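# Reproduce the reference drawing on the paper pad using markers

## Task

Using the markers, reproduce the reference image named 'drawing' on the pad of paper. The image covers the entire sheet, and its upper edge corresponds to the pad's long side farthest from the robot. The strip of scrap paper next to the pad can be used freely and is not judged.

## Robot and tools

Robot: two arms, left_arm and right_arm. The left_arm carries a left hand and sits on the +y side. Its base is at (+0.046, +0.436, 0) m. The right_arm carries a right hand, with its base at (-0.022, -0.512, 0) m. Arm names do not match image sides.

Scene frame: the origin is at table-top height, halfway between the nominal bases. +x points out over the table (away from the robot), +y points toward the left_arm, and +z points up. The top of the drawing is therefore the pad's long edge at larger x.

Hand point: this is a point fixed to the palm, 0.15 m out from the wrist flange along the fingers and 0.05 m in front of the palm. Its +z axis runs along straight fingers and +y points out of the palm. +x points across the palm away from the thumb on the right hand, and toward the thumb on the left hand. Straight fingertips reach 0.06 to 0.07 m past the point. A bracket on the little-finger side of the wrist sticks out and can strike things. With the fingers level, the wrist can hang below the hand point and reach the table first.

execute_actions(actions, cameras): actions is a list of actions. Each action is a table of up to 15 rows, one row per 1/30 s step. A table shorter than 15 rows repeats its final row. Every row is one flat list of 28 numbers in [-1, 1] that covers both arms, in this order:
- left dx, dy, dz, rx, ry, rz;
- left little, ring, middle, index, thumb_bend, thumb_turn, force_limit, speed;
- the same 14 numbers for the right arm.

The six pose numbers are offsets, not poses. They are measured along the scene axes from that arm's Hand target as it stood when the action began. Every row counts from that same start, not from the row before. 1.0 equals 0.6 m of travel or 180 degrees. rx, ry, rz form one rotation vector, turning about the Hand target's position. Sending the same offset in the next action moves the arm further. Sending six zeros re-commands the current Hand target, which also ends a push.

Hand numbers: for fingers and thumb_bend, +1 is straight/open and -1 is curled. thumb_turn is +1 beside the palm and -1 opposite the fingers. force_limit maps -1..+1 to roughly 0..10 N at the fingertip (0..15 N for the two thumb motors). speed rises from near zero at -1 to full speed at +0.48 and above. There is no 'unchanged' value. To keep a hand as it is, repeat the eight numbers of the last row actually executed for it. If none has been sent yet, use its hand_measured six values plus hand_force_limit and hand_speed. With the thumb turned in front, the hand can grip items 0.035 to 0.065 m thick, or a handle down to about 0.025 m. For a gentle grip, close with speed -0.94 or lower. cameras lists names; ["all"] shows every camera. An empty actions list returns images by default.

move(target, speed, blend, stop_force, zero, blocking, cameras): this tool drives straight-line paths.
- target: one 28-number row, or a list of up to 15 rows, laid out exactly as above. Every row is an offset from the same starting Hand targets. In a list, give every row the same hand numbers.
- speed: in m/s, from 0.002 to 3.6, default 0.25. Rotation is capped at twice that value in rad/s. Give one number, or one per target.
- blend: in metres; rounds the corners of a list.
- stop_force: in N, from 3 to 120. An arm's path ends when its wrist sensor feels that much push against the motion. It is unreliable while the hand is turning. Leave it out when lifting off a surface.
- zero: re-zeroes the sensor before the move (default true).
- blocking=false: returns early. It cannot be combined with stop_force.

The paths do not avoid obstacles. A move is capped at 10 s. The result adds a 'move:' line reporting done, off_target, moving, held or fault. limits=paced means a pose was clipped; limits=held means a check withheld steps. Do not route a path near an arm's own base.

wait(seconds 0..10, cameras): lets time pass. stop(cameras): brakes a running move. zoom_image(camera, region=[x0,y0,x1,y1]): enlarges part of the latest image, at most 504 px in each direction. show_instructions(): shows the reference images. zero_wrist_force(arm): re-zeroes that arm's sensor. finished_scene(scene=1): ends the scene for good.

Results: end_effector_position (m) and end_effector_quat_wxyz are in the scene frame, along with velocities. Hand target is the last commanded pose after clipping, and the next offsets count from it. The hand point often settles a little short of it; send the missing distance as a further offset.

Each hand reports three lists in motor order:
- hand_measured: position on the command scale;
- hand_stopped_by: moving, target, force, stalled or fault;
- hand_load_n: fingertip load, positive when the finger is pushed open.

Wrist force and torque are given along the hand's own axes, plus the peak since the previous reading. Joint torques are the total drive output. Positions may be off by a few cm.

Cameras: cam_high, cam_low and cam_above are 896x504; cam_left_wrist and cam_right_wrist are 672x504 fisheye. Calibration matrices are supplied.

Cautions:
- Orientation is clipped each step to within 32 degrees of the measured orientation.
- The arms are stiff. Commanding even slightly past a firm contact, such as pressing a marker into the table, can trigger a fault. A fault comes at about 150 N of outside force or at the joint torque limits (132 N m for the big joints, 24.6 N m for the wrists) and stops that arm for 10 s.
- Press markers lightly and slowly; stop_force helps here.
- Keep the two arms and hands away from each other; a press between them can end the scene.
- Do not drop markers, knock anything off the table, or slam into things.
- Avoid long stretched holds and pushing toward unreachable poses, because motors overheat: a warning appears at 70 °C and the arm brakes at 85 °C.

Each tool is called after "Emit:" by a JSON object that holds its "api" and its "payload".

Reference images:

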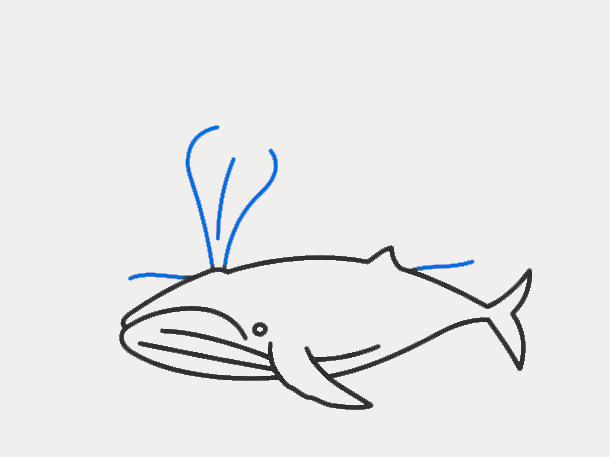

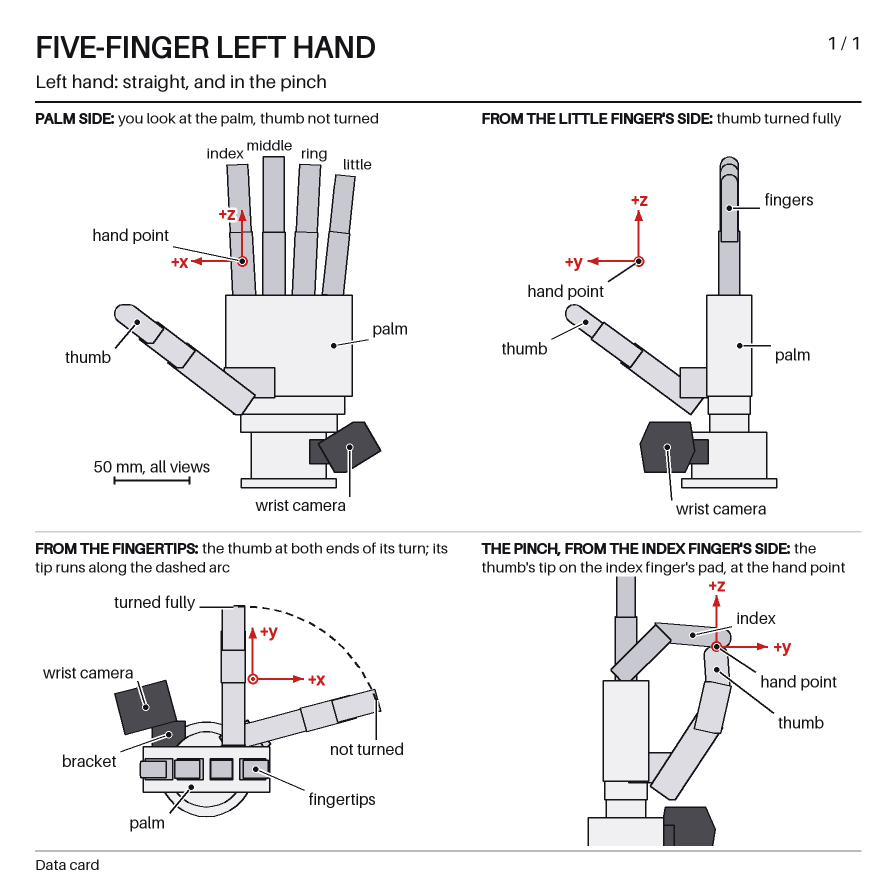

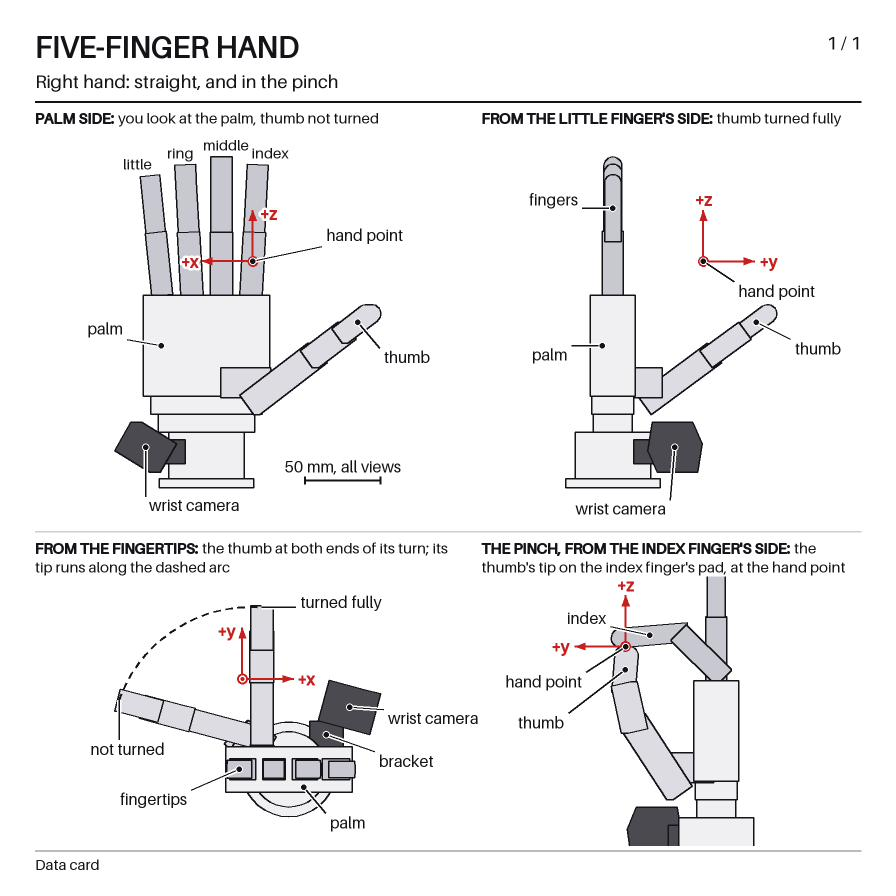

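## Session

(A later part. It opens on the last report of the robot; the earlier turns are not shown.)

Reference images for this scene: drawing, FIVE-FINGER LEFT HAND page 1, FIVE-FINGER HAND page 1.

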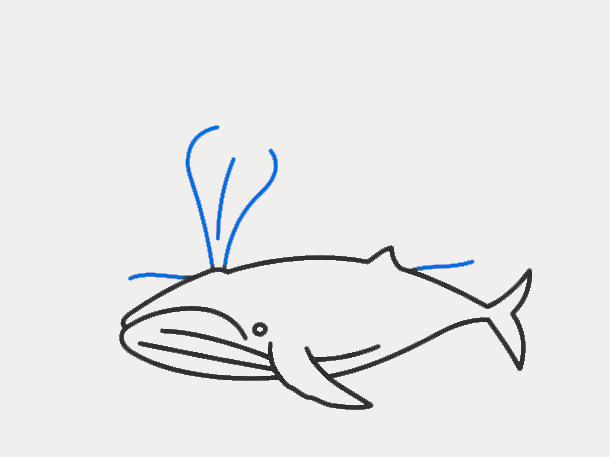

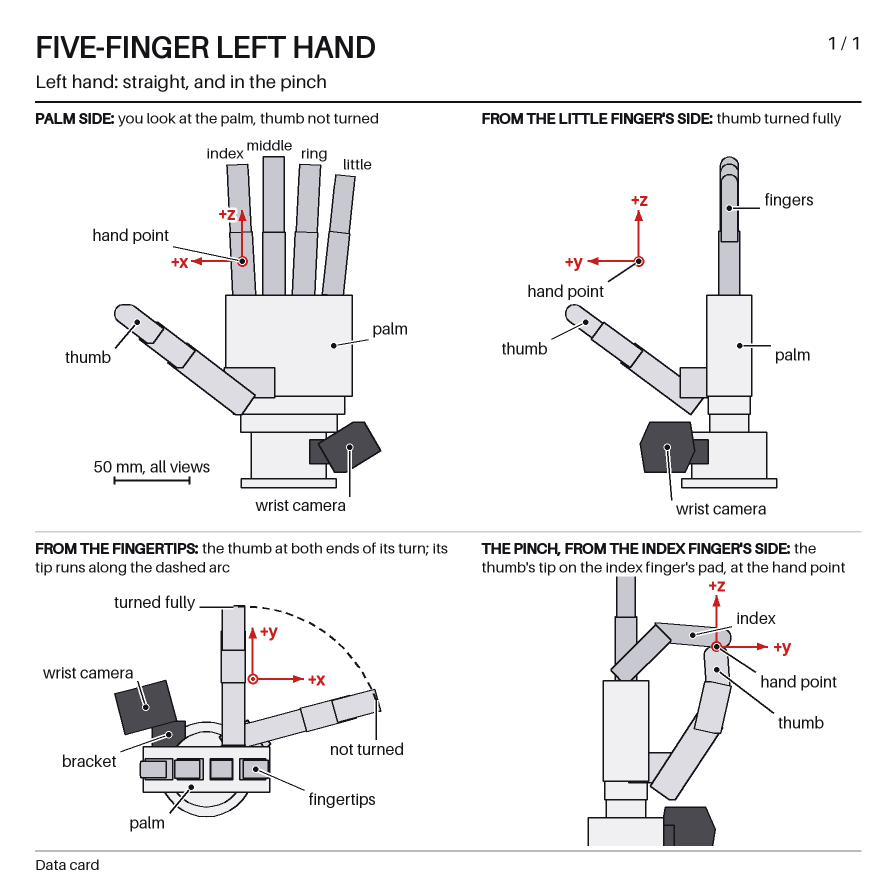

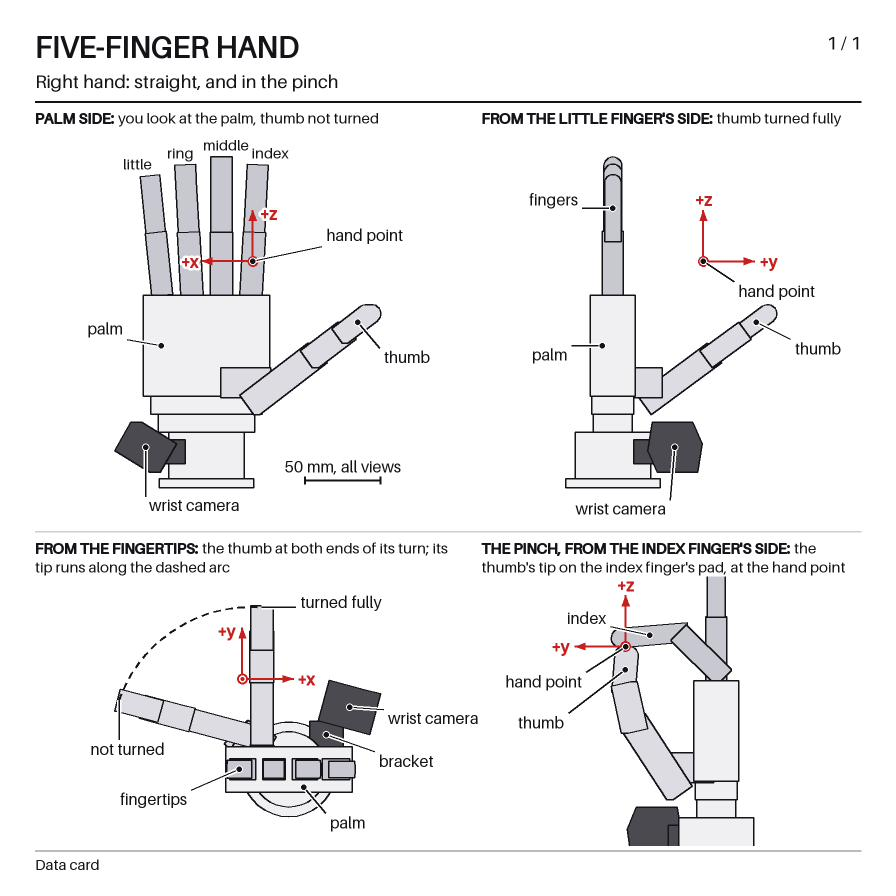

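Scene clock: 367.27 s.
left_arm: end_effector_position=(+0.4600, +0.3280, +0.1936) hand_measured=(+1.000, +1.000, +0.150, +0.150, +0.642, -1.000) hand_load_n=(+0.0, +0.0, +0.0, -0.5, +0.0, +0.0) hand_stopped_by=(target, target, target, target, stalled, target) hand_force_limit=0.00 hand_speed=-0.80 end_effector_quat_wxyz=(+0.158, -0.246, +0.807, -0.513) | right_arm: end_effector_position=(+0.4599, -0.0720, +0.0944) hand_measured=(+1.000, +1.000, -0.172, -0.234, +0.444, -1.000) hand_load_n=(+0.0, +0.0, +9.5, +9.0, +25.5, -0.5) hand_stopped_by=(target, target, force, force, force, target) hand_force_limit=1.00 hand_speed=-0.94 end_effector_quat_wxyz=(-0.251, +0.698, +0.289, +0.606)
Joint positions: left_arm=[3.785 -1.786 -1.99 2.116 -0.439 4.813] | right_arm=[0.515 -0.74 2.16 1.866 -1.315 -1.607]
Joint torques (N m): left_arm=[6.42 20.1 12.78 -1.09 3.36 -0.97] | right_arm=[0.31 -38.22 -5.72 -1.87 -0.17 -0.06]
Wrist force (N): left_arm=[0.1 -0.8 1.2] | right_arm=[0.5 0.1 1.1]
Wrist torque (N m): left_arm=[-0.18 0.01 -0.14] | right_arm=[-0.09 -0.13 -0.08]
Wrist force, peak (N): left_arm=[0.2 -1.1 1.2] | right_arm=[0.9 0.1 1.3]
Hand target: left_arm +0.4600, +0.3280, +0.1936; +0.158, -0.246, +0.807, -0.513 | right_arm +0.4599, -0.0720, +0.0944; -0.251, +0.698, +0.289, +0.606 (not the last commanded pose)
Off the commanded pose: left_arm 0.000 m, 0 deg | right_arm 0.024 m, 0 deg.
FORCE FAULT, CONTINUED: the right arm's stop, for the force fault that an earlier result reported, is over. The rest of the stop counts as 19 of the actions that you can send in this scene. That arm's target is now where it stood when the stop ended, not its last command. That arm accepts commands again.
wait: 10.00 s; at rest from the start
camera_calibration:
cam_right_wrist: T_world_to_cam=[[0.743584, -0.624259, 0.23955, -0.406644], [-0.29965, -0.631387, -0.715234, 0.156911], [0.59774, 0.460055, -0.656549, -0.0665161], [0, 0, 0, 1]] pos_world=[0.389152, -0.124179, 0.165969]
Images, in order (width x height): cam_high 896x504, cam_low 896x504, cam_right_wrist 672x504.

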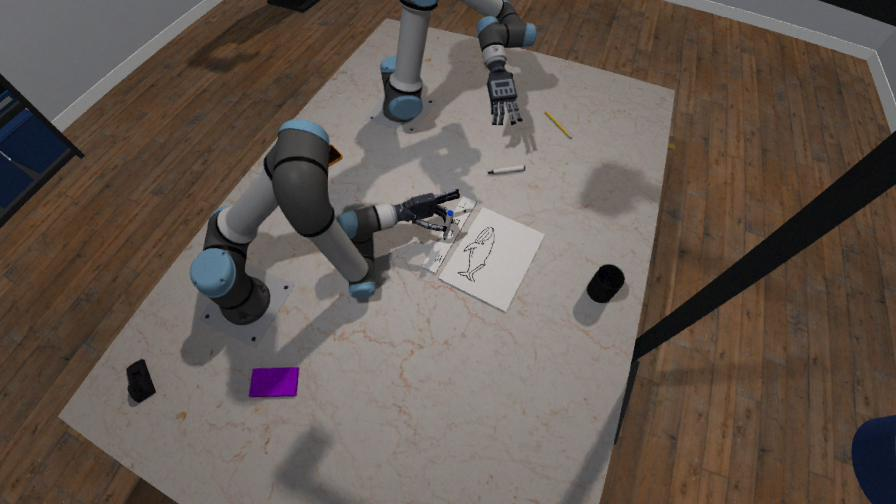

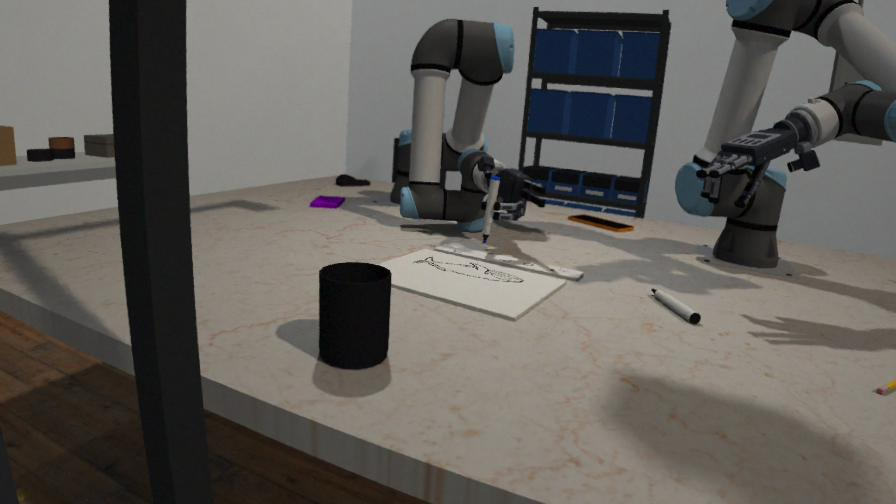

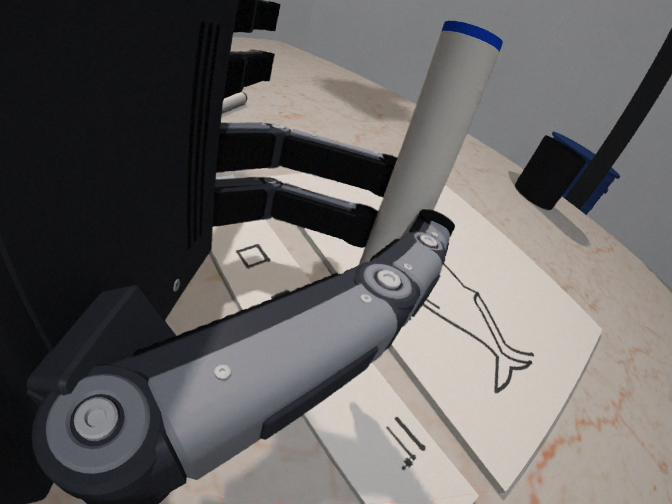

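Emit:
{"api": "move", "payload": {"target": [[0,0,0,0,0,0,1,1,0.15,0.15,0.65,-1,0.0,-0.8,0,0,0.06,0,0,0,1,1,-0.5,-0.5,0,-1,1,-0.94],[0,0,0,0,0,0,1,1,0.15,0.15,0.65,-1,0.0,-0.8,0.0168,0.02,0.0927,-0.0707,0.0707,0,1,1,-0.5,-0.5,0,-1,1,-0.94]], "speed": 0.15, "blend": [0.01,0], "cameras": ["cam_low","cam_high"]}}

Emit:
{"api": "zoom_image", "payload": {"camera": "cam_low", "region": [360, 100, 640, 300]}}

Scene clock: 369.30 s.
left_arm: end_effector_position=(+0.4600, +0.3280, +0.1936) hand_measured=(+1.000, +1.000, +0.150, +0.150, +0.642, -1.000) hand_load_n=(+0.0, +0.0, +0.0, +0.0, +0.0, +0.0) hand_stopped_by=(target, target, target, target, stalled, target) hand_force_limit=0.00 hand_speed=-0.80 end_effector_quat_wxyz=(+0.158, -0.246, +0.807, -0.513) | right_arm: end_effector_position=(+0.4700, -0.0600, +0.1500) hand_measured=(+1.000, +1.000, -0.172, -0.234, +0.444, -1.000) hand_load_n=(+0.0, +0.0, +9.5, +8.5, +25.0, -1.0) hand_stopped_by=(target, target, force, force, force, target) hand_force_limit=1.00 hand_speed=-0.94 end_effector_quat_wxyz=(-0.203, +0.784, +0.324, +0.489) end_effector_velocity=(+0.000, +0.000, -0.001) end_effector_angular_velocity=(-0.001, +0.005, -0.001)
Joint positions: left_arm=[3.785 -1.786 -1.99 2.116 -0.439 4.813] | right_arm=[0.546 -1.087 2.138 2.556 -1.367 -1.671]
Joint velocities: left_arm=[within noise] | right_arm=[0 0 0 0.005 0 0.002]
Joint torques (N m): left_arm=[6.52 19.94 12.51 -1 3.34 -1.04] | right_arm=[-5.44 -39.57 -7.49 -1.36 1.48 2.42]
Wrist force (N): left_arm=[0.2 -0.8 1.3] | right_arm=[0.6 0.1 1.2]
Wrist torque (N m): left_arm=[-0.19 -0.01 -0.13] | right_arm=[-0.09 -0.18 0.07]
Wrist force, peak (N): left_arm=[0.2 -1.0 1.3] | right_arm=[1.3 0.1 1.4]
Hand target: left_arm +0.4600, +0.3280, +0.1936; +0.158, -0.246, +0.807, -0.513 | right_arm +0.4700, -0.0600, +0.1500; -0.203, +0.784, +0.324, +0.489
Off the commanded pose: left_arm 0.000 m, 0 deg | right_arm 0.000 m, 0 deg.
move: done
Images, in order (width x height): cam_high 896x504, cam_low 896x504.

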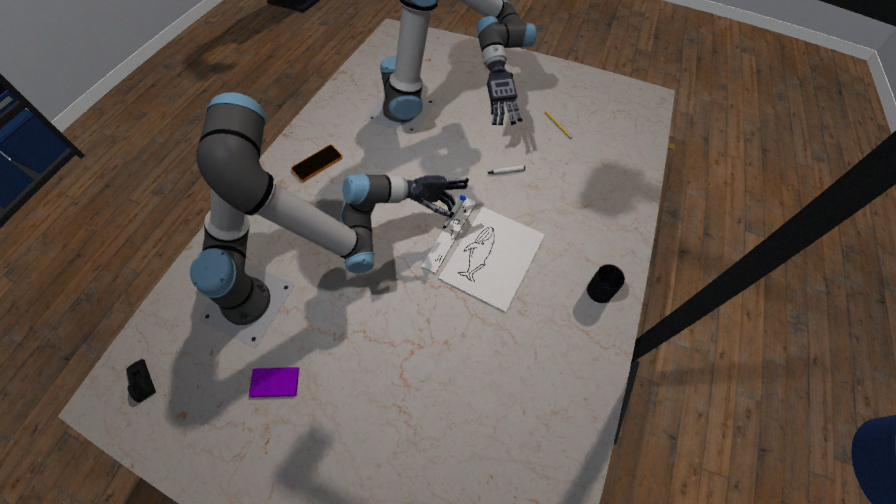

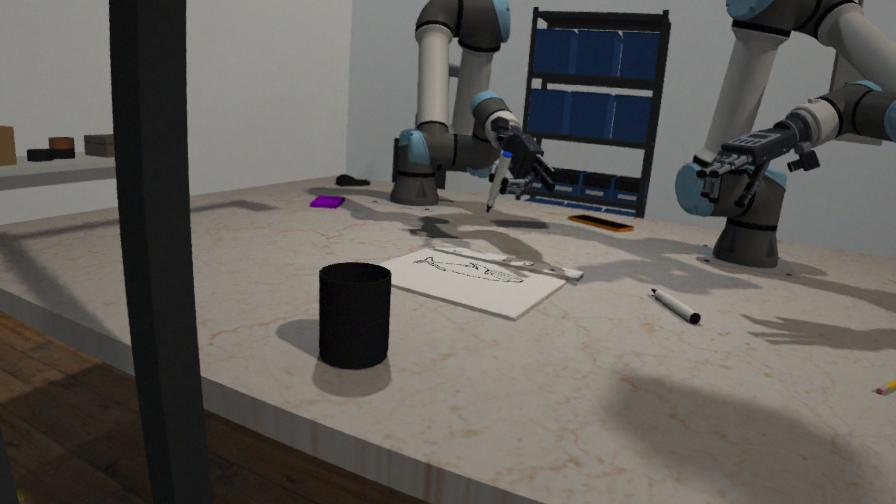

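Scaled by 1.800 from the camera's 896x504 image, which has a finer 1280x720 frame.

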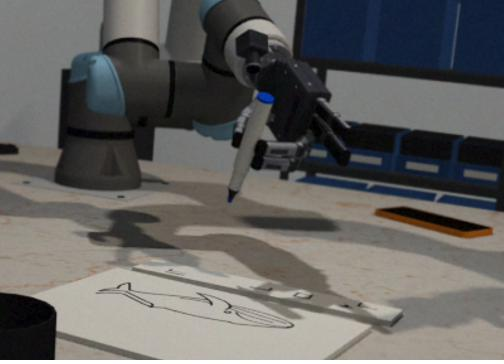

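Emit:
{"api": "move", "payload": {"target": [[0,0,0,0,0,0,1,1,0.15,0.15,0.65,-1,0.0,-0.8,0,0,-0.133,0,0,0,1,1,-0.5,-0.5,0,-1,1,-0.94]], "speed": 0.1, "cameras": ["cam_low"]}}

Emit:
{"api": "zoom_image", "payload": {"camera": "cam_low", "region": [360, 120, 640, 300]}}

Emit:
{"api": "move", "payload": {"target": [[0,0,0,0,0,0,1,1,0.15,0.15,0.65,-1,0.0,-0.8,0,0,-0.05,0,0,0,1,1,-0.5,-0.5,0,-1,1,-0.94]], "speed": 0.004, "stop_force": 3, "cameras": ["cam_low"]}}

Emit:
{"api": "zoom_image", "payload": {"camera": "cam_low", "region": [360, 120, 640, 300]}}

Scene clock: 371.10 s.
left_arm: end_effector_position=(+0.4600, +0.3280, +0.1936) hand_measured=(+1.000, +1.000, +0.150, +0.150, +0.642, -1.000) hand_load_n=(+0.0, +0.0, +0.0, +0.0, +0.0, +0.0) hand_stopped_by=(target, target, target, target, stalled, target) hand_force_limit=0.00 hand_speed=-0.80 end_effector_quat_wxyz=(+0.158, -0.246, +0.807, -0.513) | right_arm: end_effector_position=(+0.4701, -0.0600, +0.0703) hand_measured=(+1.000, +1.000, -0.172, -0.234, +0.444, -1.000) hand_load_n=(+0.0, +0.0, +9.5, +9.5, +25.0, -0.5) hand_stopped_by=(target, target, force, force, force, target) hand_force_limit=1.00 hand_speed=-0.94 end_effector_quat_wxyz=(-0.203, +0.784, +0.324, +0.489)
Joint positions: left_arm=[3.785 -1.786 -1.99 2.116 -0.439 4.813] | right_arm=[0.546 -0.884 2.135 2.355 -1.367 -1.671]
Joint torques (N m): left_arm=[5.87 20.4 12.94 -1.08 3.38 -0.99] | right_arm=[-0.1 -31.69 -2.41 -3.32 -0.14 -0.54]
Wrist force (N): left_arm=[0.2 -0.5 1.1] | right_arm=[0.6 0.1 1.2]
Wrist torque (N m): left_arm=[-0.13 0.00 -0.14] | right_arm=[-0.11 -0.16 0.06]
Wrist force, peak (N): left_arm=[0.2 -0.8 1.4] | right_arm=[1.6 0.0 0.8]
Hand target: left_arm +0.4600, +0.3280, +0.1936; +0.158, -0.246, +0.807, -0.513 | right_arm +0.4700, -0.0600, +0.0702; -0.203, +0.784, +0.324, +0.489
Off the commanded pose: left_arm 0.000 m, 0 deg | right_arm 0.000 m, 0 deg.
move: done
Images, in order (width x height): cam_low 896x504.

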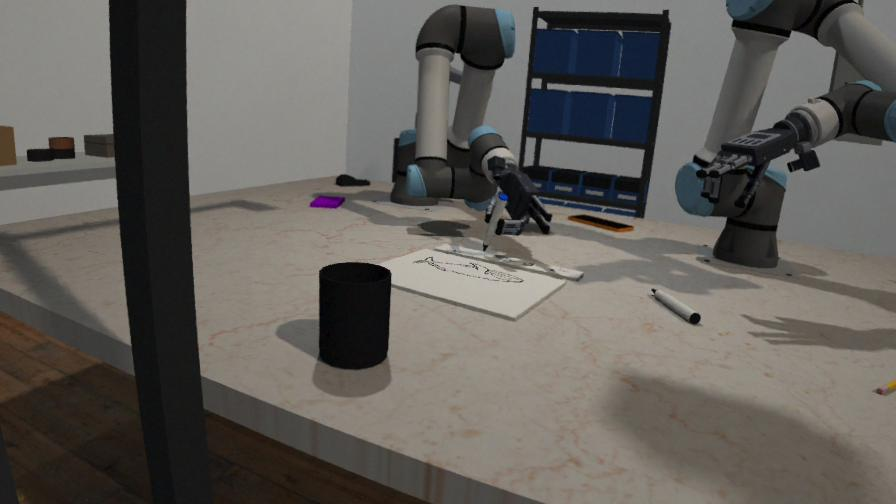

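Scaled by 1.800 from the camera's 896x504 image, which has a finer 1280x720 frame.

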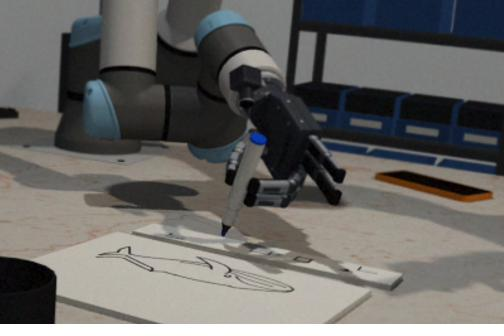

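Scene clock: 374.37 s.
left_arm: end_effector_position=(+0.4600, +0.3280, +0.1936) hand_measured=(+1.000, +1.000, +0.150, +0.150, +0.642, -1.000) hand_load_n=(+0.0, +0.0, +0.0, +0.0, +0.0, +0.0) hand_stopped_by=(target, target, target, target, stalled, target) hand_force_limit=0.00 hand_speed=-0.80 end_effector_quat_wxyz=(+0.158, -0.246, +0.807, -0.513) | right_arm: end_effector_position=(+0.4700, -0.0600, +0.0608) hand_measured=(+1.000, +1.000, -0.172, -0.234, +0.444, -1.000) hand_load_n=(+0.0, +0.0, +10.0, +8.0, +25.5, -2.0) hand_stopped_by=(target, target, force, force, force, target) hand_force_limit=1.00 hand_speed=-0.94 end_effector_quat_wxyz=(-0.203, +0.784, +0.324, +0.489)
Joint positions: left_arm=[3.785 -1.786 -1.99 2.116 -0.439 4.813] | right_arm=[0.546 -0.859 2.132 2.333 -1.367 -1.671]
Joint torques (N m): left_arm=[6.99 20.93 13.38 -1.17 3.09 -0.97] | right_arm=[5.31 -46.89 -2.76 -0.38 -1.12 -0.18]
Wrist force (N): left_arm=[0.0 -0.6 1.1] | right_arm=[2.8 0.1 0.7]
Wrist torque (N m): left_arm=[-0.15 0.03 -0.15] | right_arm=[-0.12 -0.22 0.02]
Wrist force, peak (N): left_arm=[0.4 -0.8 1.4] | right_arm=[4.3 -0.1 0.7]
Hand target: left_arm +0.4600, +0.3280, +0.1936; +0.158, -0.246, +0.807, -0.513 | right_arm +0.4700, -0.0600, +0.0608; -0.203, +0.784, +0.324, +0.489 (not the last commanded pose)
Off the commanded pose: left_arm 0.000 m, 0 deg | right_arm 0.021 m, 0 deg.
move: contact (right_arm)
Images, in order (width x height): cam_low 896x504.

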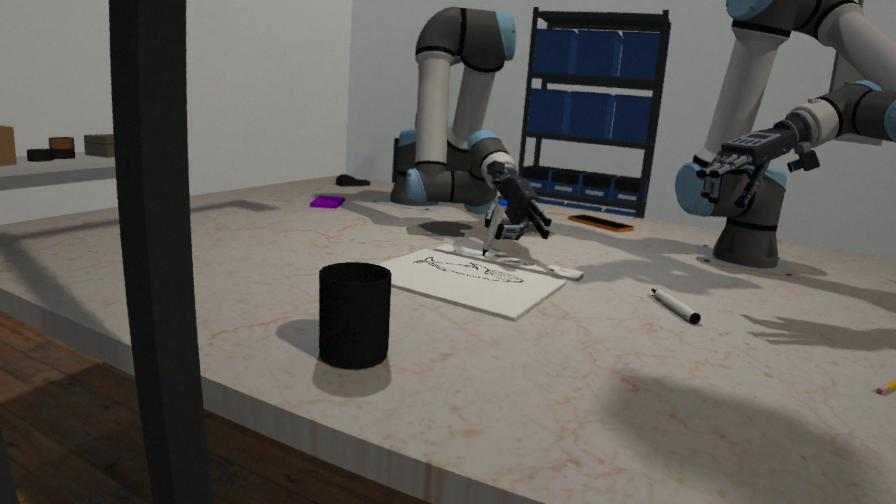

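Scaled by 1.800 from the camera's 896x504 image, which has a finer 1280x720 frame.

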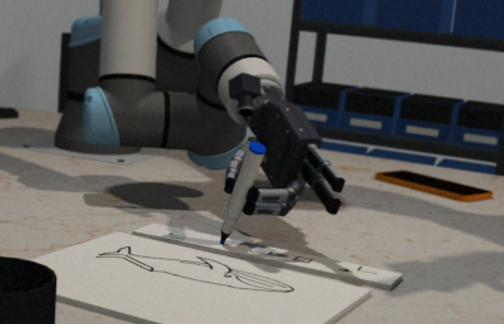

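Emit:
{"api": "move", "payload": {"target": [[0,0,0,0,0,0,1,1,0.15,0.15,0.65,-1,0.0,-0.8,0,0,0.0002,0,0,0,1,1,-0.5,-0.5,0,-1,1,-0.94],[0,0,0,0,0,0,1,1,0.15,0.15,0.65,-1,0.0,-0.8,0.01667,0,0.0002,0,0,0,1,1,-0.5,-0.5,0,-1,1,-0.94],[0,0,0,0,0,0,1,1,0.15,0.15,0.65,-1,0.0,-0.8,0.01667,-0.02333,0.0002,0,0,0,1,1,-0.5,-0.5,0,-1,1,-0.94],[0,0,0,0,0,0,1,1,0.15,0.15,0.65,-1,0.0,-0.8,-0.00667,-0.02333,0.0002,0,0,0,1,1,-0.5,-0.5,0,-1,1,-0.94],[0,0,0,0,0,0,1,1,0.15,0.15,0.65,-1,0.0,-0.8,-0.00667,0,0.0002,0,0,0,1,1,-0.5,-0.5,0,-1,1,-0.94],[0,0,0,0,0,0,1,1,0.15,0.15,0.65,-1,0.0,-0.8,0,0,0.0002,0,0,0,1,1,-0.5,-0.5,0,-1,1,-0.94]], "speed": 0.03}}

Emit:
{"api": "move", "payload": {"target": [[0,0,0,0,0,0,1,1,0.15,0.15,0.65,-1,0.0,-0.8,0,0,0.02,0,0,0,1,1,-0.5,-0.5,0,-1,1,-0.94],[0,0,0,0,0,0,1,1,0.15,0.15,0.65,-1,0.0,-0.8,-0.1,-0.1,0.1,0,0,0,1,1,-0.5,-0.5,0,-1,1,-0.94]], "speed": 0.2, "blend": [0.005,0], "cameras": ["cam_above","cam_right_wrist"]}}

Emit:
{"api": "zoom_image", "payload": {"camera": "cam_above", "region": [440, 295, 510, 350]}}

Scene clock: 378.30 s.
left_arm: end_effector_position=(+0.4600, +0.3280, +0.1936) hand_measured=(+1.000, +1.000, +0.150, +0.150, +0.642, -1.000) hand_load_n=(+0.0, +0.0, +0.0, +0.0, +0.0, +0.0) hand_stopped_by=(target, target, target, target, stalled, target) hand_force_limit=0.00 hand_speed=-0.80 end_effector_quat_wxyz=(+0.158, -0.246, +0.807, -0.513) | right_arm: end_effector_position=(+0.4701, -0.0600, +0.0608) hand_measured=(+1.000, +1.000, -0.172, -0.234, +0.444, -1.000) hand_load_n=(+0.0, +0.0, +10.0, +7.5, +25.5, -2.0) hand_stopped_by=(target, target, force, force, force, target) hand_force_limit=1.00 hand_speed=-0.94 end_effector_quat_wxyz=(-0.203, +0.784, +0.324, +0.489)
Joint positions: left_arm=[3.785 -1.786 -1.99 2.116 -0.439 4.813] | right_arm=[0.546 -0.859 2.132 2.333 -1.367 -1.671]
Joint torques (N m): left_arm=[6.36 20.59 13.36 -1.2 3.28 -1.13] | right_arm=[9.02 -44.49 -0.35 -3.09 -1.25 -0.77]
Wrist force (N): left_arm=[0.2 -0.8 1.2] | right_arm=[2.3 -0.5 0.5]
Wrist torque (N m): left_arm=[-0.18 0.00 -0.13] | right_arm=[-0.18 -0.22 0.09]
Wrist force, peak (N): left_arm=[0.1 -0.9 1.4] | right_arm=[3.2 0.0 0.7]
Hand target: left_arm +0.4600, +0.3280, +0.1936; +0.158, -0.246, +0.807, -0.513 | right_arm +0.4700, -0.0600, +0.0609; -0.203, +0.784, +0.324, +0.489
Off the commanded pose: left_arm 0.000 m, 0 deg | right_arm 0.000 m, 0 deg.
move: done

Scene clock: 379.37 s.
left_arm: end_effector_position=(+0.4600, +0.3280, +0.1936) hand_measured=(+1.000, +1.000, +0.150, +0.150, +0.642, -1.000) hand_load_n=(+0.0, +0.0, +0.0, +0.0, +0.0, +0.0) hand_stopped_by=(target, target, target, target, stalled, target) hand_force_limit=0.00 hand_speed=-0.80 end_effector_quat_wxyz=(+0.158, -0.246, +0.807, -0.513) | right_arm: end_effector_position=(+0.4101, -0.1200, +0.1209) hand_measured=(+1.000, +1.000, -0.172, -0.234, +0.444, -1.000) hand_load_n=(+0.0, +0.0, +9.5, +9.0, +25.0, -1.0) hand_stopped_by=(target, target, force, force, force, target) hand_force_limit=1.00 hand_speed=-0.94 end_effector_quat_wxyz=(-0.203, +0.784, +0.324, +0.489)
Joint positions: left_arm=[3.785 -1.786 -1.99 2.116 -0.439 4.813] | right_arm=[0.492 -1.116 2.386 2.341 -1.319 -1.696]
Joint torques (N m): left_arm=[6.36 19.77 13.64 -1.14 3.28 -1.1] | right_arm=[6.18 -38.14 -2.18 -3.79 -1.07 2.47]
Wrist force (N): left_arm=[-0.1 -0.7 1.0] | right_arm=[0.6 0.0 1.3]
Wrist torque (N m): left_arm=[-0.15 0.03 -0.15] | right_arm=[-0.13 -0.17 0.05]
Wrist force, peak (N): left_arm=[0.3 -0.9 1.5] | right_arm=[1.7 0.4 2.5]
Hand target: left_arm +0.4600, +0.3280, +0.1936; +0.158, -0.246, +0.807, -0.513 | right_arm +0.4100, -0.1200, +0.1209; -0.203, +0.784, +0.324, +0.489
Off the commanded pose: left_arm 0.000 m, 0 deg | right_arm 0.000 m, 0 deg.
move: done
camera_calibration:
cam_right_wrist: T_world_to_cam=[[0.792935, -0.574916, 0.201805, -0.415687], [-0.433161, -0.76482, -0.476888, 0.140529], [0.428515, 0.290728, -0.855484, 0.0759041], [0, 0, 0, 1]] pos_world=[0.357958, -0.153573, 0.215839]
Images, in order (width x height): cam_above 896x504, cam_right_wrist 672x504.

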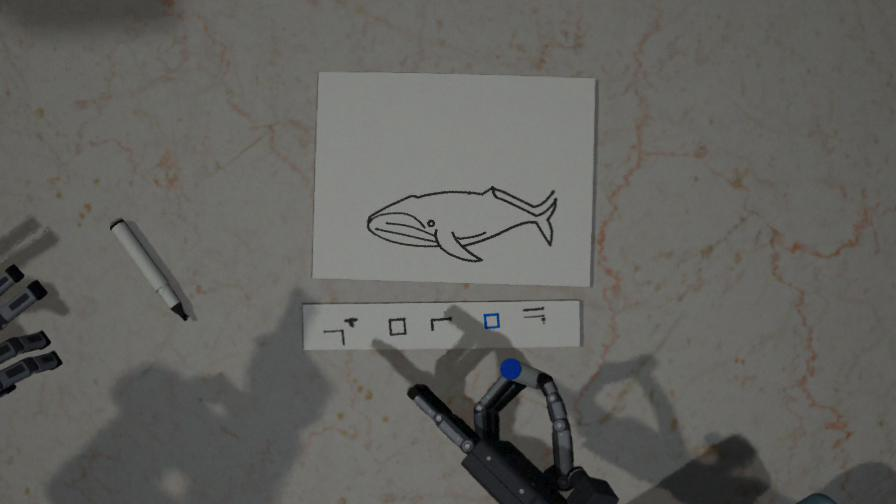

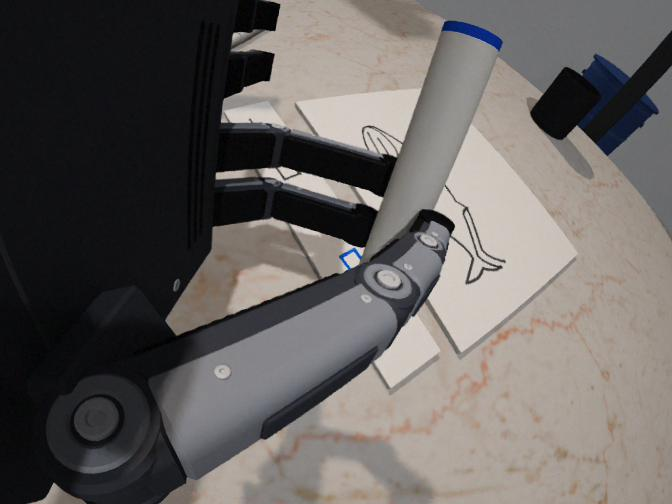

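Scaled by 7.200 from the camera's 896x504 image, which has a finer 1280x720 frame.

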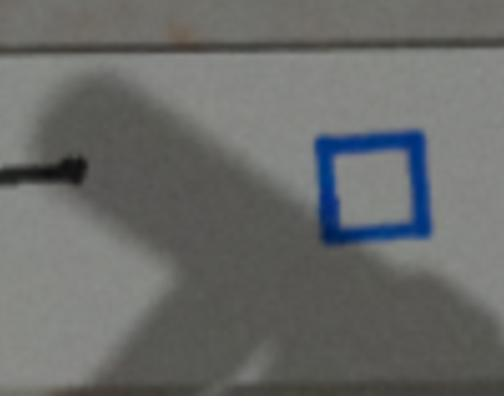

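Emit:
{"api": "move", "payload": {"target": [[0,0,0,0,0,0,1,1,0.15,0.15,0.65,-1,0.0,-0.8,0.0885,-0.039,-0.04,0,0,0,1,1,-0.5,-0.5,0,-1,1,-0.94],[0,0,0,0,0,0,1,1,0.15,0.15,0.65,-1,0.0,-0.8,0.0885,-0.039,-0.0957,0,0,0,1,1,-0.5,-0.5,0,-1,1,-0.94]], "speed": 0.15, "blend": [0.01,0]}}

Emit:
{"api": "move", "payload": {"target": [[0,0,0,0,0,0,1,1,0.15,0.15,0.65,-1,0.0,-0.8,0,0,-0.015,0,0,0,1,1,-0.5,-0.5,0,-1,1,-0.94]], "speed": 0.004, "stop_force": 3}}

Emit:
{"api": "move", "payload": {"target": [[0,0,0,0,0,0,1,1,0.15,0.15,0.65,-1,0.0,-0.8,0,0,0.02,0,0,0,1,1,-0.5,-0.5,0,-1,1,-0.94],[0,0,0,0,0,0,1,1,0.15,0.15,0.65,-1,0.0,-0.8,0.024,0.3538,0.02,0,0,0,1,1,-0.5,-0.5,0,-1,1,-0.94],[0,0,0,0,0,0,1,1,0.15,0.15,0.65,-1,0.0,-0.8,0.024,0.3538,0.0045,0,0,0,1,1,-0.5,-0.5,0,-1,1,-0.94]], "speed": [0.1,0.2,0.1], "blend": [0.003,0.003,0]}}

Emit:
{"api": "move", "payload": {"target": [[0,0,0,0,0,0,1,1,0.15,0.15,0.65,-1,0.0,-0.8,0,0,-0.015,0,0,0,1,1,-0.5,-0.5,0,-1,1,-0.94]], "speed": 0.004, "stop_force": 3}}

Emit:
{"api": "move", "payload": {"target": [[0,0,0,0,0,0,1,1,0.15,0.15,0.65,-1,0.0,-0.8,0,0,0.02,0,0,0,1,1,-0.5,-0.5,0,-1,1,-0.94],[0,0,0,0,0,0,1,1,0.15,0.15,0.65,-1,0.0,-0.8,-0.12,-0.15,0.1,0,0,0,1,1,-0.5,-0.5,0,-1,1,-0.94]], "speed": 0.2, "blend": [0.005,0], "cameras": ["cam_above","cam_right_wrist"]}}

Emit:
{"api": "zoom_image", "payload": {"camera": "cam_above", "region": [530, 295, 600, 350]}}

Emit:
{"api": "zoom_image", "payload": {"camera": "cam_above", "region": [335, 295, 405, 350]}}

Scene clock: 381.97 s.
left_arm: end_effector_position=(+0.4600, +0.3280, +0.1936) hand_measured=(+1.000, +1.000, +0.150, +0.150, +0.642, -1.000) hand_load_n=(+0.0, +0.0, +0.0, -0.5, +0.0, +0.0) hand_stopped_by=(target, target, target, target, stalled, target) hand_force_limit=0.00 hand_speed=-0.80 end_effector_quat_wxyz=(+0.158, -0.246, +0.807, -0.513) | right_arm: end_effector_position=(+0.4631, -0.1434, +0.0635) hand_measured=(+1.000, +1.000, -0.172, -0.234, +0.444, -1.000) hand_load_n=(+0.0, +0.0, +9.5, +9.0, +25.0, -1.0) hand_stopped_by=(target, target, force, force, force, target) hand_force_limit=1.00 hand_speed=-0.94 end_effector_quat_wxyz=(-0.203, +0.784, +0.324, +0.489)
Joint positions: left_arm=[3.785 -1.786 -1.99 2.116 -0.439 4.813] | right_arm=[0.369 -0.917 2.323 2.224 -1.21 -1.756]
Joint torques (N m): left_arm=[6.28 20.11 14.15 -0.96 3.28 -1.05] | right_arm=[2.12 -27.52 0.56 -4.2 0.48 1.99]
Wrist force (N): left_arm=[0.3 -0.7 1.2] | right_arm=[0.3 -0.1 1.2]
Wrist torque (N m): left_arm=[-0.15 -0.01 -0.13] | right_arm=[-0.14 -0.13 -0.07]
Wrist force, peak (N): left_arm=[0.1 -0.8 1.5] | right_arm=[1.1 1.1 1.6]
Hand target: left_arm +0.4600, +0.3280, +0.1936; +0.158, -0.246, +0.807, -0.513 | right_arm +0.4631, -0.1434, +0.0635; -0.203, +0.784, +0.324, +0.489
Off the commanded pose: left_arm 0.000 m, 0 deg | right_arm 0.000 m, 0 deg.
move: done

Scene clock: 383.53 s.
left_arm: end_effector_position=(+0.4600, +0.3280, +0.1936) hand_measured=(+1.000, +1.000, +0.150, +0.150, +0.642, -1.000) hand_load_n=(+0.0, +0.0, +0.0, +0.0, +0.0, +0.0) hand_stopped_by=(target, target, target, target, stalled, target) hand_force_limit=0.00 hand_speed=-0.80 end_effector_quat_wxyz=(+0.158, -0.246, +0.807, -0.513) | right_arm: end_effector_position=(+0.4631, -0.1434, +0.0604) hand_measured=(+1.000, +1.000, -0.172, -0.234, +0.444, -1.000) hand_load_n=(+0.0, +0.0, +10.0, +8.0, +25.0, -2.0) hand_stopped_by=(target, target, force, force, force, target) hand_force_limit=1.00 hand_speed=-0.94 end_effector_quat_wxyz=(-0.203, +0.784, +0.324, +0.489)
Joint positions: left_arm=[3.785 -1.786 -1.99 2.116 -0.439 4.813] | right_arm=[0.369 -0.907 2.322 2.215 -1.21 -1.756]
Joint torques (N m): left_arm=[6 20.49 14.43 -1.06 3.25 -1.07] | right_arm=[-0.51 -41.04 0.13 -0.49 0.98 0.75]
Wrist force (N): left_arm=[0.3 -0.8 1.0] | right_arm=[2.9 -0.3 0.5]
Wrist torque (N m): left_arm=[-0.16 -0.03 -0.13] | right_arm=[-0.15 -0.19 -0.10]
Wrist force, peak (N): left_arm=[0.2 -0.9 1.4] | right_arm=[4.2 -0.4 0.6]
Hand target: left_arm +0.4600, +0.3280, +0.1936; +0.158, -0.246, +0.807, -0.513 | right_arm +0.4631, -0.1434, +0.0604; -0.203, +0.784, +0.324, +0.489 (not the last commanded pose)
Off the commanded pose: left_arm 0.000 m, 0 deg | right_arm 0.006 m, 0 deg.
move: contact (right_arm)

Scene clock: 385.30 s.
left_arm: end_effector_position=(+0.4600, +0.3280, +0.1936) hand_measured=(+1.000, +1.000, +0.150, +0.150, +0.642, -1.000) hand_load_n=(+0.0, -0.5, +0.0, +0.0, +0.0, +0.0) hand_stopped_by=(target, target, target, target, stalled, target) hand_force_limit=0.00 hand_speed=-0.80 end_effector_quat_wxyz=(+0.158, -0.246, +0.807, -0.513) | right_arm: end_effector_position=(+0.4775, +0.0688, +0.0631) hand_measured=(+1.000, +1.000, -0.172, -0.234, +0.444, -1.000) hand_load_n=(+0.0, +0.0, +9.5, +9.0, +25.0, -1.0) hand_stopped_by=(target, target, force, force, force, target) hand_force_limit=1.00 hand_speed=-0.94 end_effector_quat_wxyz=(-0.203, +0.784, +0.324, +0.489)
Joint positions: left_arm=[3.785 -1.786 -1.99 2.116 -0.439 4.813] | right_arm=[0.744 -0.749 1.803 2.543 -1.545 -1.583]
Joint torques (N m): left_arm=[5.92 20.4 13.86 -1.14 3.18 -1.07] | right_arm=[4.88 -44.09 -21.18 -2.17 -1.31 -2.43]
Wrist force (N): left_arm=[0.0 -0.5 1.2] | right_arm=[0.6 0.0 1.4]
Wrist torque (N m): left_arm=[-0.13 0.02 -0.16] | right_arm=[-0.13 -0.16 0.06]
Wrist force, peak (N): left_arm=[0.1 -0.9 1.5] | right_arm=[1.9 -1.7 2.1]
Hand target: left_arm +0.4600, +0.3280, +0.1936; +0.158, -0.246, +0.807, -0.513 | right_arm +0.4775, +0.0689, +0.0631; -0.203, +0.784, +0.324, +0.489
Off the commanded pose: left_arm 0.000 m, 0 deg | right_arm 0.000 m, 0 deg.
move: done

Scene clock: 386.77 s.
left_arm: end_effector_position=(+0.4600, +0.3280, +0.1936) hand_measured=(+1.000, +1.000, +0.150, +0.150, +0.642, -1.000) hand_load_n=(+0.0, +0.0, +0.0, +0.0, +0.0, +0.0) hand_stopped_by=(target, target, target, target, stalled, target) hand_force_limit=0.00 hand_speed=-0.80 end_effector_quat_wxyz=(+0.158, -0.246, +0.807, -0.513) | right_arm: end_effector_position=(+0.4775, +0.0689, +0.0613) hand_measured=(+1.000, +1.000, -0.172, -0.234, +0.444, -1.000) hand_load_n=(+0.0, +0.0, +10.0, +8.0, +25.0, -2.0) hand_stopped_by=(target, target, force, force, force, target) hand_force_limit=1.00 hand_speed=-0.94 end_effector_quat_wxyz=(-0.203, +0.784, +0.324, +0.489)
Joint positions: left_arm=[3.785 -1.786 -1.99 2.116 -0.439 4.813] | right_arm=[0.744 -0.745 1.802 2.539 -1.545 -1.583]
Joint torques (N m): left_arm=[5.32 19.94 14.54 -1.07 3.25 -1.13] | right_arm=[7.39 -54.01 -7.46 -0.51 -1.47 -2.16]
Wrist force (N): left_arm=[0.2 -0.6 1.2] | right_arm=[3.0 -0.2 0.8]
Wrist torque (N m): left_arm=[-0.15 0.00 -0.15] | right_arm=[-0.17 -0.23 0.04]
Wrist force, peak (N): left_arm=[-0.2 -0.9 1.4] | right_arm=[4.4 -0.4 0.7]
Hand target: left_arm +0.4600, +0.3280, +0.1936; +0.158, -0.246, +0.807, -0.513 | right_arm +0.4775, +0.0689, +0.0612; -0.203, +0.784, +0.324, +0.489 (not the last commanded pose)
Off the commanded pose: left_arm 0.000 m, 0 deg | right_arm 0.007 m, 0 deg.
move: contact (right_arm)

Scene clock: 387.97 s.
left_arm: end_effector_position=(+0.4600, +0.3280, +0.1936) hand_measured=(+1.000, +1.000, +0.150, +0.150, +0.642, -1.000) hand_load_n=(+0.0, +0.0, +0.0, +0.0, +0.0, +0.0) hand_stopped_by=(target, target, target, target, stalled, target) hand_force_limit=0.00 hand_speed=-0.80 end_effector_quat_wxyz=(+0.158, -0.246, +0.807, -0.513) | right_arm: end_effector_position=(+0.4056, -0.0211, +0.1212) hand_measured=(+1.000, +1.000, -0.172, -0.234, +0.444, -1.000) hand_load_n=(+0.0, +0.0, +9.5, +9.0, +25.0, -0.5) hand_stopped_by=(target, target, force, force, force, target) hand_force_limit=1.00 hand_speed=-0.94 end_effector_quat_wxyz=(-0.203, +0.784, +0.324, +0.489)
Joint positions: left_arm=[3.785 -1.786 -1.99 2.116 -0.439 4.813] | right_arm=[0.707 -1.022 2.16 2.459 -1.511 -1.599]
Joint torques (N m): left_arm=[6.26 20.22 14.67 -1.03 3.15 -0.96] | right_arm=[8.01 -44.27 -2.91 -2.43 -1.7 2.59]
Wrist force (N): left_arm=[0.2 -0.7 1.3] | right_arm=[0.4 -0.1 1.2]
Wrist torque (N m): left_arm=[-0.18 0.00 -0.14] | right_arm=[-0.13 -0.14 0.09]
Wrist force, peak (N): left_arm=[0.2 -0.7 1.4] | right_arm=[2.3 -0.5 2.3]
Hand target: left_arm +0.4600, +0.3280, +0.1936; +0.158, -0.246, +0.807, -0.513 | right_arm +0.4055, -0.0211, +0.1212; -0.203, +0.784, +0.324, +0.489
Off the commanded pose: left_arm 0.000 m, 0 deg | right_arm 0.000 m, 0 deg.
move: done
camera_calibration:
cam_right_wrist: T_world_to_cam=[[0.792918, -0.5749, 0.201918, -0.355337], [-0.433075, -0.764827, -0.476954, 0.214347], [0.428633, 0.29074, -0.85542, 0.0492822], [0, 0, 0, 1]] pos_world=[0.353458, -0.0546728, 0.21614]
Images, in order (width x height): cam_above 896x504, cam_right_wrist 672x504.

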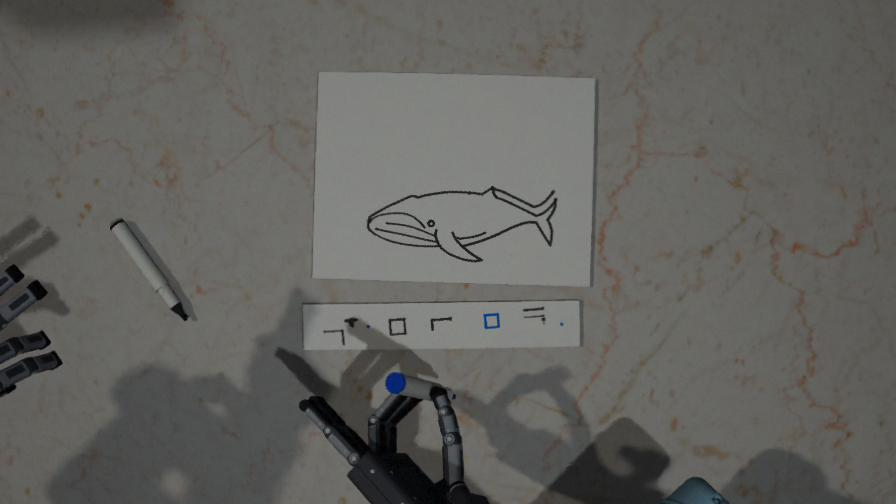

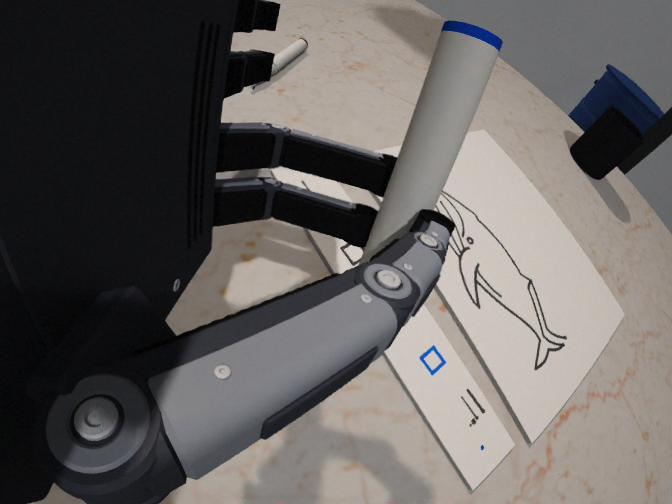

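Scaled by 7.200 from the camera's 896x504 image, which has a finer 1280x720 frame.

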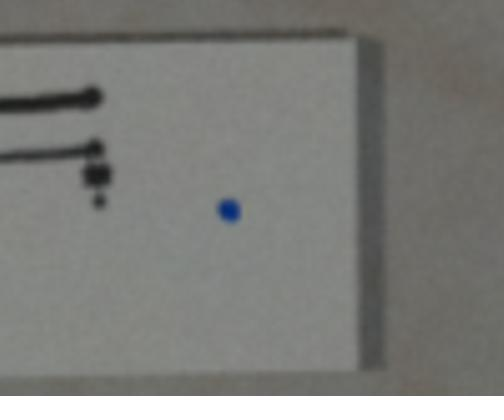

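Scaled by 7.200 from the camera's 896x504 image, which has a finer 1280x720 frame.

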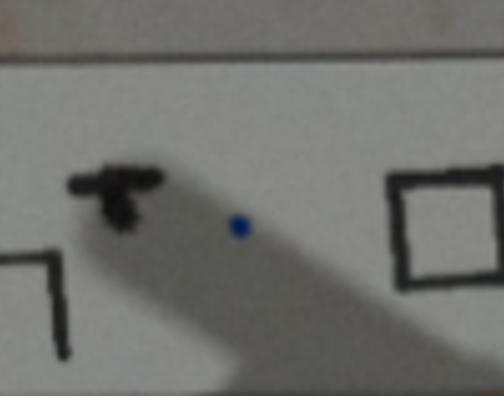

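Emit:
{"api": "move", "payload": {"target": [[0,0,0,0,0,0,1,1,0.15,0.15,0.65,-1,0.0,-0.8,0.47017,0.03567,-0.02,0,0,0,1,1,-0.5,-0.5,0,-1,1,-0.94],[0,0,0,0,0,0,1,1,0.15,0.15,0.65,-1,0.0,-0.8,0.47017,0.03567,-0.0953,0,0,0,1,1,-0.5,-0.5,0,-1,1,-0.94]], "speed": [0.2,0.1], "blend": [0.01,0]}}

Emit:
{"api": "move", "payload": {"target": [[0,0,0,0,0,0,1,1,0.15,0.15,0.65,-1,0.0,-0.8,0,0,-0.015,0,0,0,1,1,-0.5,-0.5,0,-1,1,-0.94]], "speed": 0.003, "stop_force": 3}}

Scene clock: 392.20 s.
left_arm: end_effector_position=(+0.4600, +0.3280, +0.1936) hand_measured=(+1.000, +1.000, +0.150, +0.150, +0.642, -1.000) hand_load_n=(-0.5, -0.5, +0.0, +0.0, +0.0, +0.5) hand_stopped_by=(target, target, target, target, stalled, target) hand_force_limit=0.00 hand_speed=-0.80 end_effector_quat_wxyz=(+0.158, -0.246, +0.807, -0.513) | right_arm: end_effector_position=(+0.6877, +0.0003, +0.0642) hand_measured=(+1.000, +1.000, -0.172, -0.234, +0.444, -1.000) hand_load_n=(+0.0, +0.0, +9.5, +9.0, +25.0, -0.5) hand_stopped_by=(target, target, force, force, force, target) hand_force_limit=1.00 hand_speed=-0.94 end_effector_quat_wxyz=(-0.203, +0.784, +0.324, +0.489)
Joint positions: left_arm=[3.785 -1.786 -1.99 2.116 -0.439 4.813] | right_arm=[0.447 -0.627 1.494 2.751 -1.279 -1.717]
Joint torques (N m): left_arm=[5.32 20.33 15.36 -1.1 3.08 -0.94] | right_arm=[1.27 -49.67 -10.71 -2.36 0.2 1.89]
Wrist force (N): left_arm=[0.0 -0.8 1.1] | right_arm=[0.5 0.0 1.5]
Wrist torque (N m): left_arm=[-0.17 0.02 -0.15] | right_arm=[-0.14 -0.17 0.05]
Wrist force, peak (N): left_arm=[0.2 -0.7 1.5] | right_arm=[1.8 1.5 2.0]
Hand target: left_arm +0.4600, +0.3280, +0.1936; +0.158, -0.246, +0.807, -0.513 | right_arm +0.6876, +0.0003, +0.0641; -0.203, +0.784, +0.324, +0.489
Off the commanded pose: left_arm 0.000 m, 0 deg | right_arm 0.000 m, 0 deg.
move: done

Scene clock: 394.00 s.
left_arm: end_effector_position=(+0.4600, +0.3280, +0.1936) hand_measured=(+1.000, +1.000, +0.150, +0.150, +0.642, -1.000) hand_load_n=(+0.0, +0.0, +0.0, +0.0, +0.0, +0.0) hand_stopped_by=(target, target, target, target, stalled, target) hand_force_limit=0.00 hand_speed=-0.80 end_effector_quat_wxyz=(+0.158, -0.246, +0.807, -0.513) | right_arm: end_effector_position=(+0.6877, +0.0003, +0.0617) hand_measured=(+1.000, +1.000, -0.172, -0.234, +0.444, -1.000) hand_load_n=(+0.5, +0.0, +10.0, +8.0, +25.0, -2.0) hand_stopped_by=(target, target, force, force, force, target) hand_force_limit=1.00 hand_speed=-0.94 end_effector_quat_wxyz=(-0.203, +0.784, +0.324, +0.489)
Joint positions: left_arm=[3.785 -1.786 -1.99 2.116 -0.439 4.813] | right_arm=[0.447 -0.623 1.493 2.747 -1.279 -1.717]
Joint torques (N m): left_arm=[5.37 20.54 15.13 -1.11 3.03 -0.91] | right_arm=[0.05 -60.22 -12.57 -0.55 0.9 1.67]
Wrist force (N): left_arm=[0.0 -0.8 1.1] | right_arm=[2.9 0.0 0.5]
Wrist torque (N m): left_arm=[-0.16 0.01 -0.14] | right_arm=[-0.13 -0.22 0.03]
Wrist force, peak (N): left_arm=[0.0 -0.7 1.6] | right_arm=[3.8 0.0 0.6]
Hand target: left_arm +0.4600, +0.3280, +0.1936; +0.158, -0.246, +0.807, -0.513 | right_arm +0.6876, +0.0003, +0.0617; -0.203, +0.784, +0.324, +0.489 (not the last commanded pose)
Off the commanded pose: left_arm 0.000 m, 0 deg | right_arm 0.007 m, 0 deg.
move: contact (right_arm)


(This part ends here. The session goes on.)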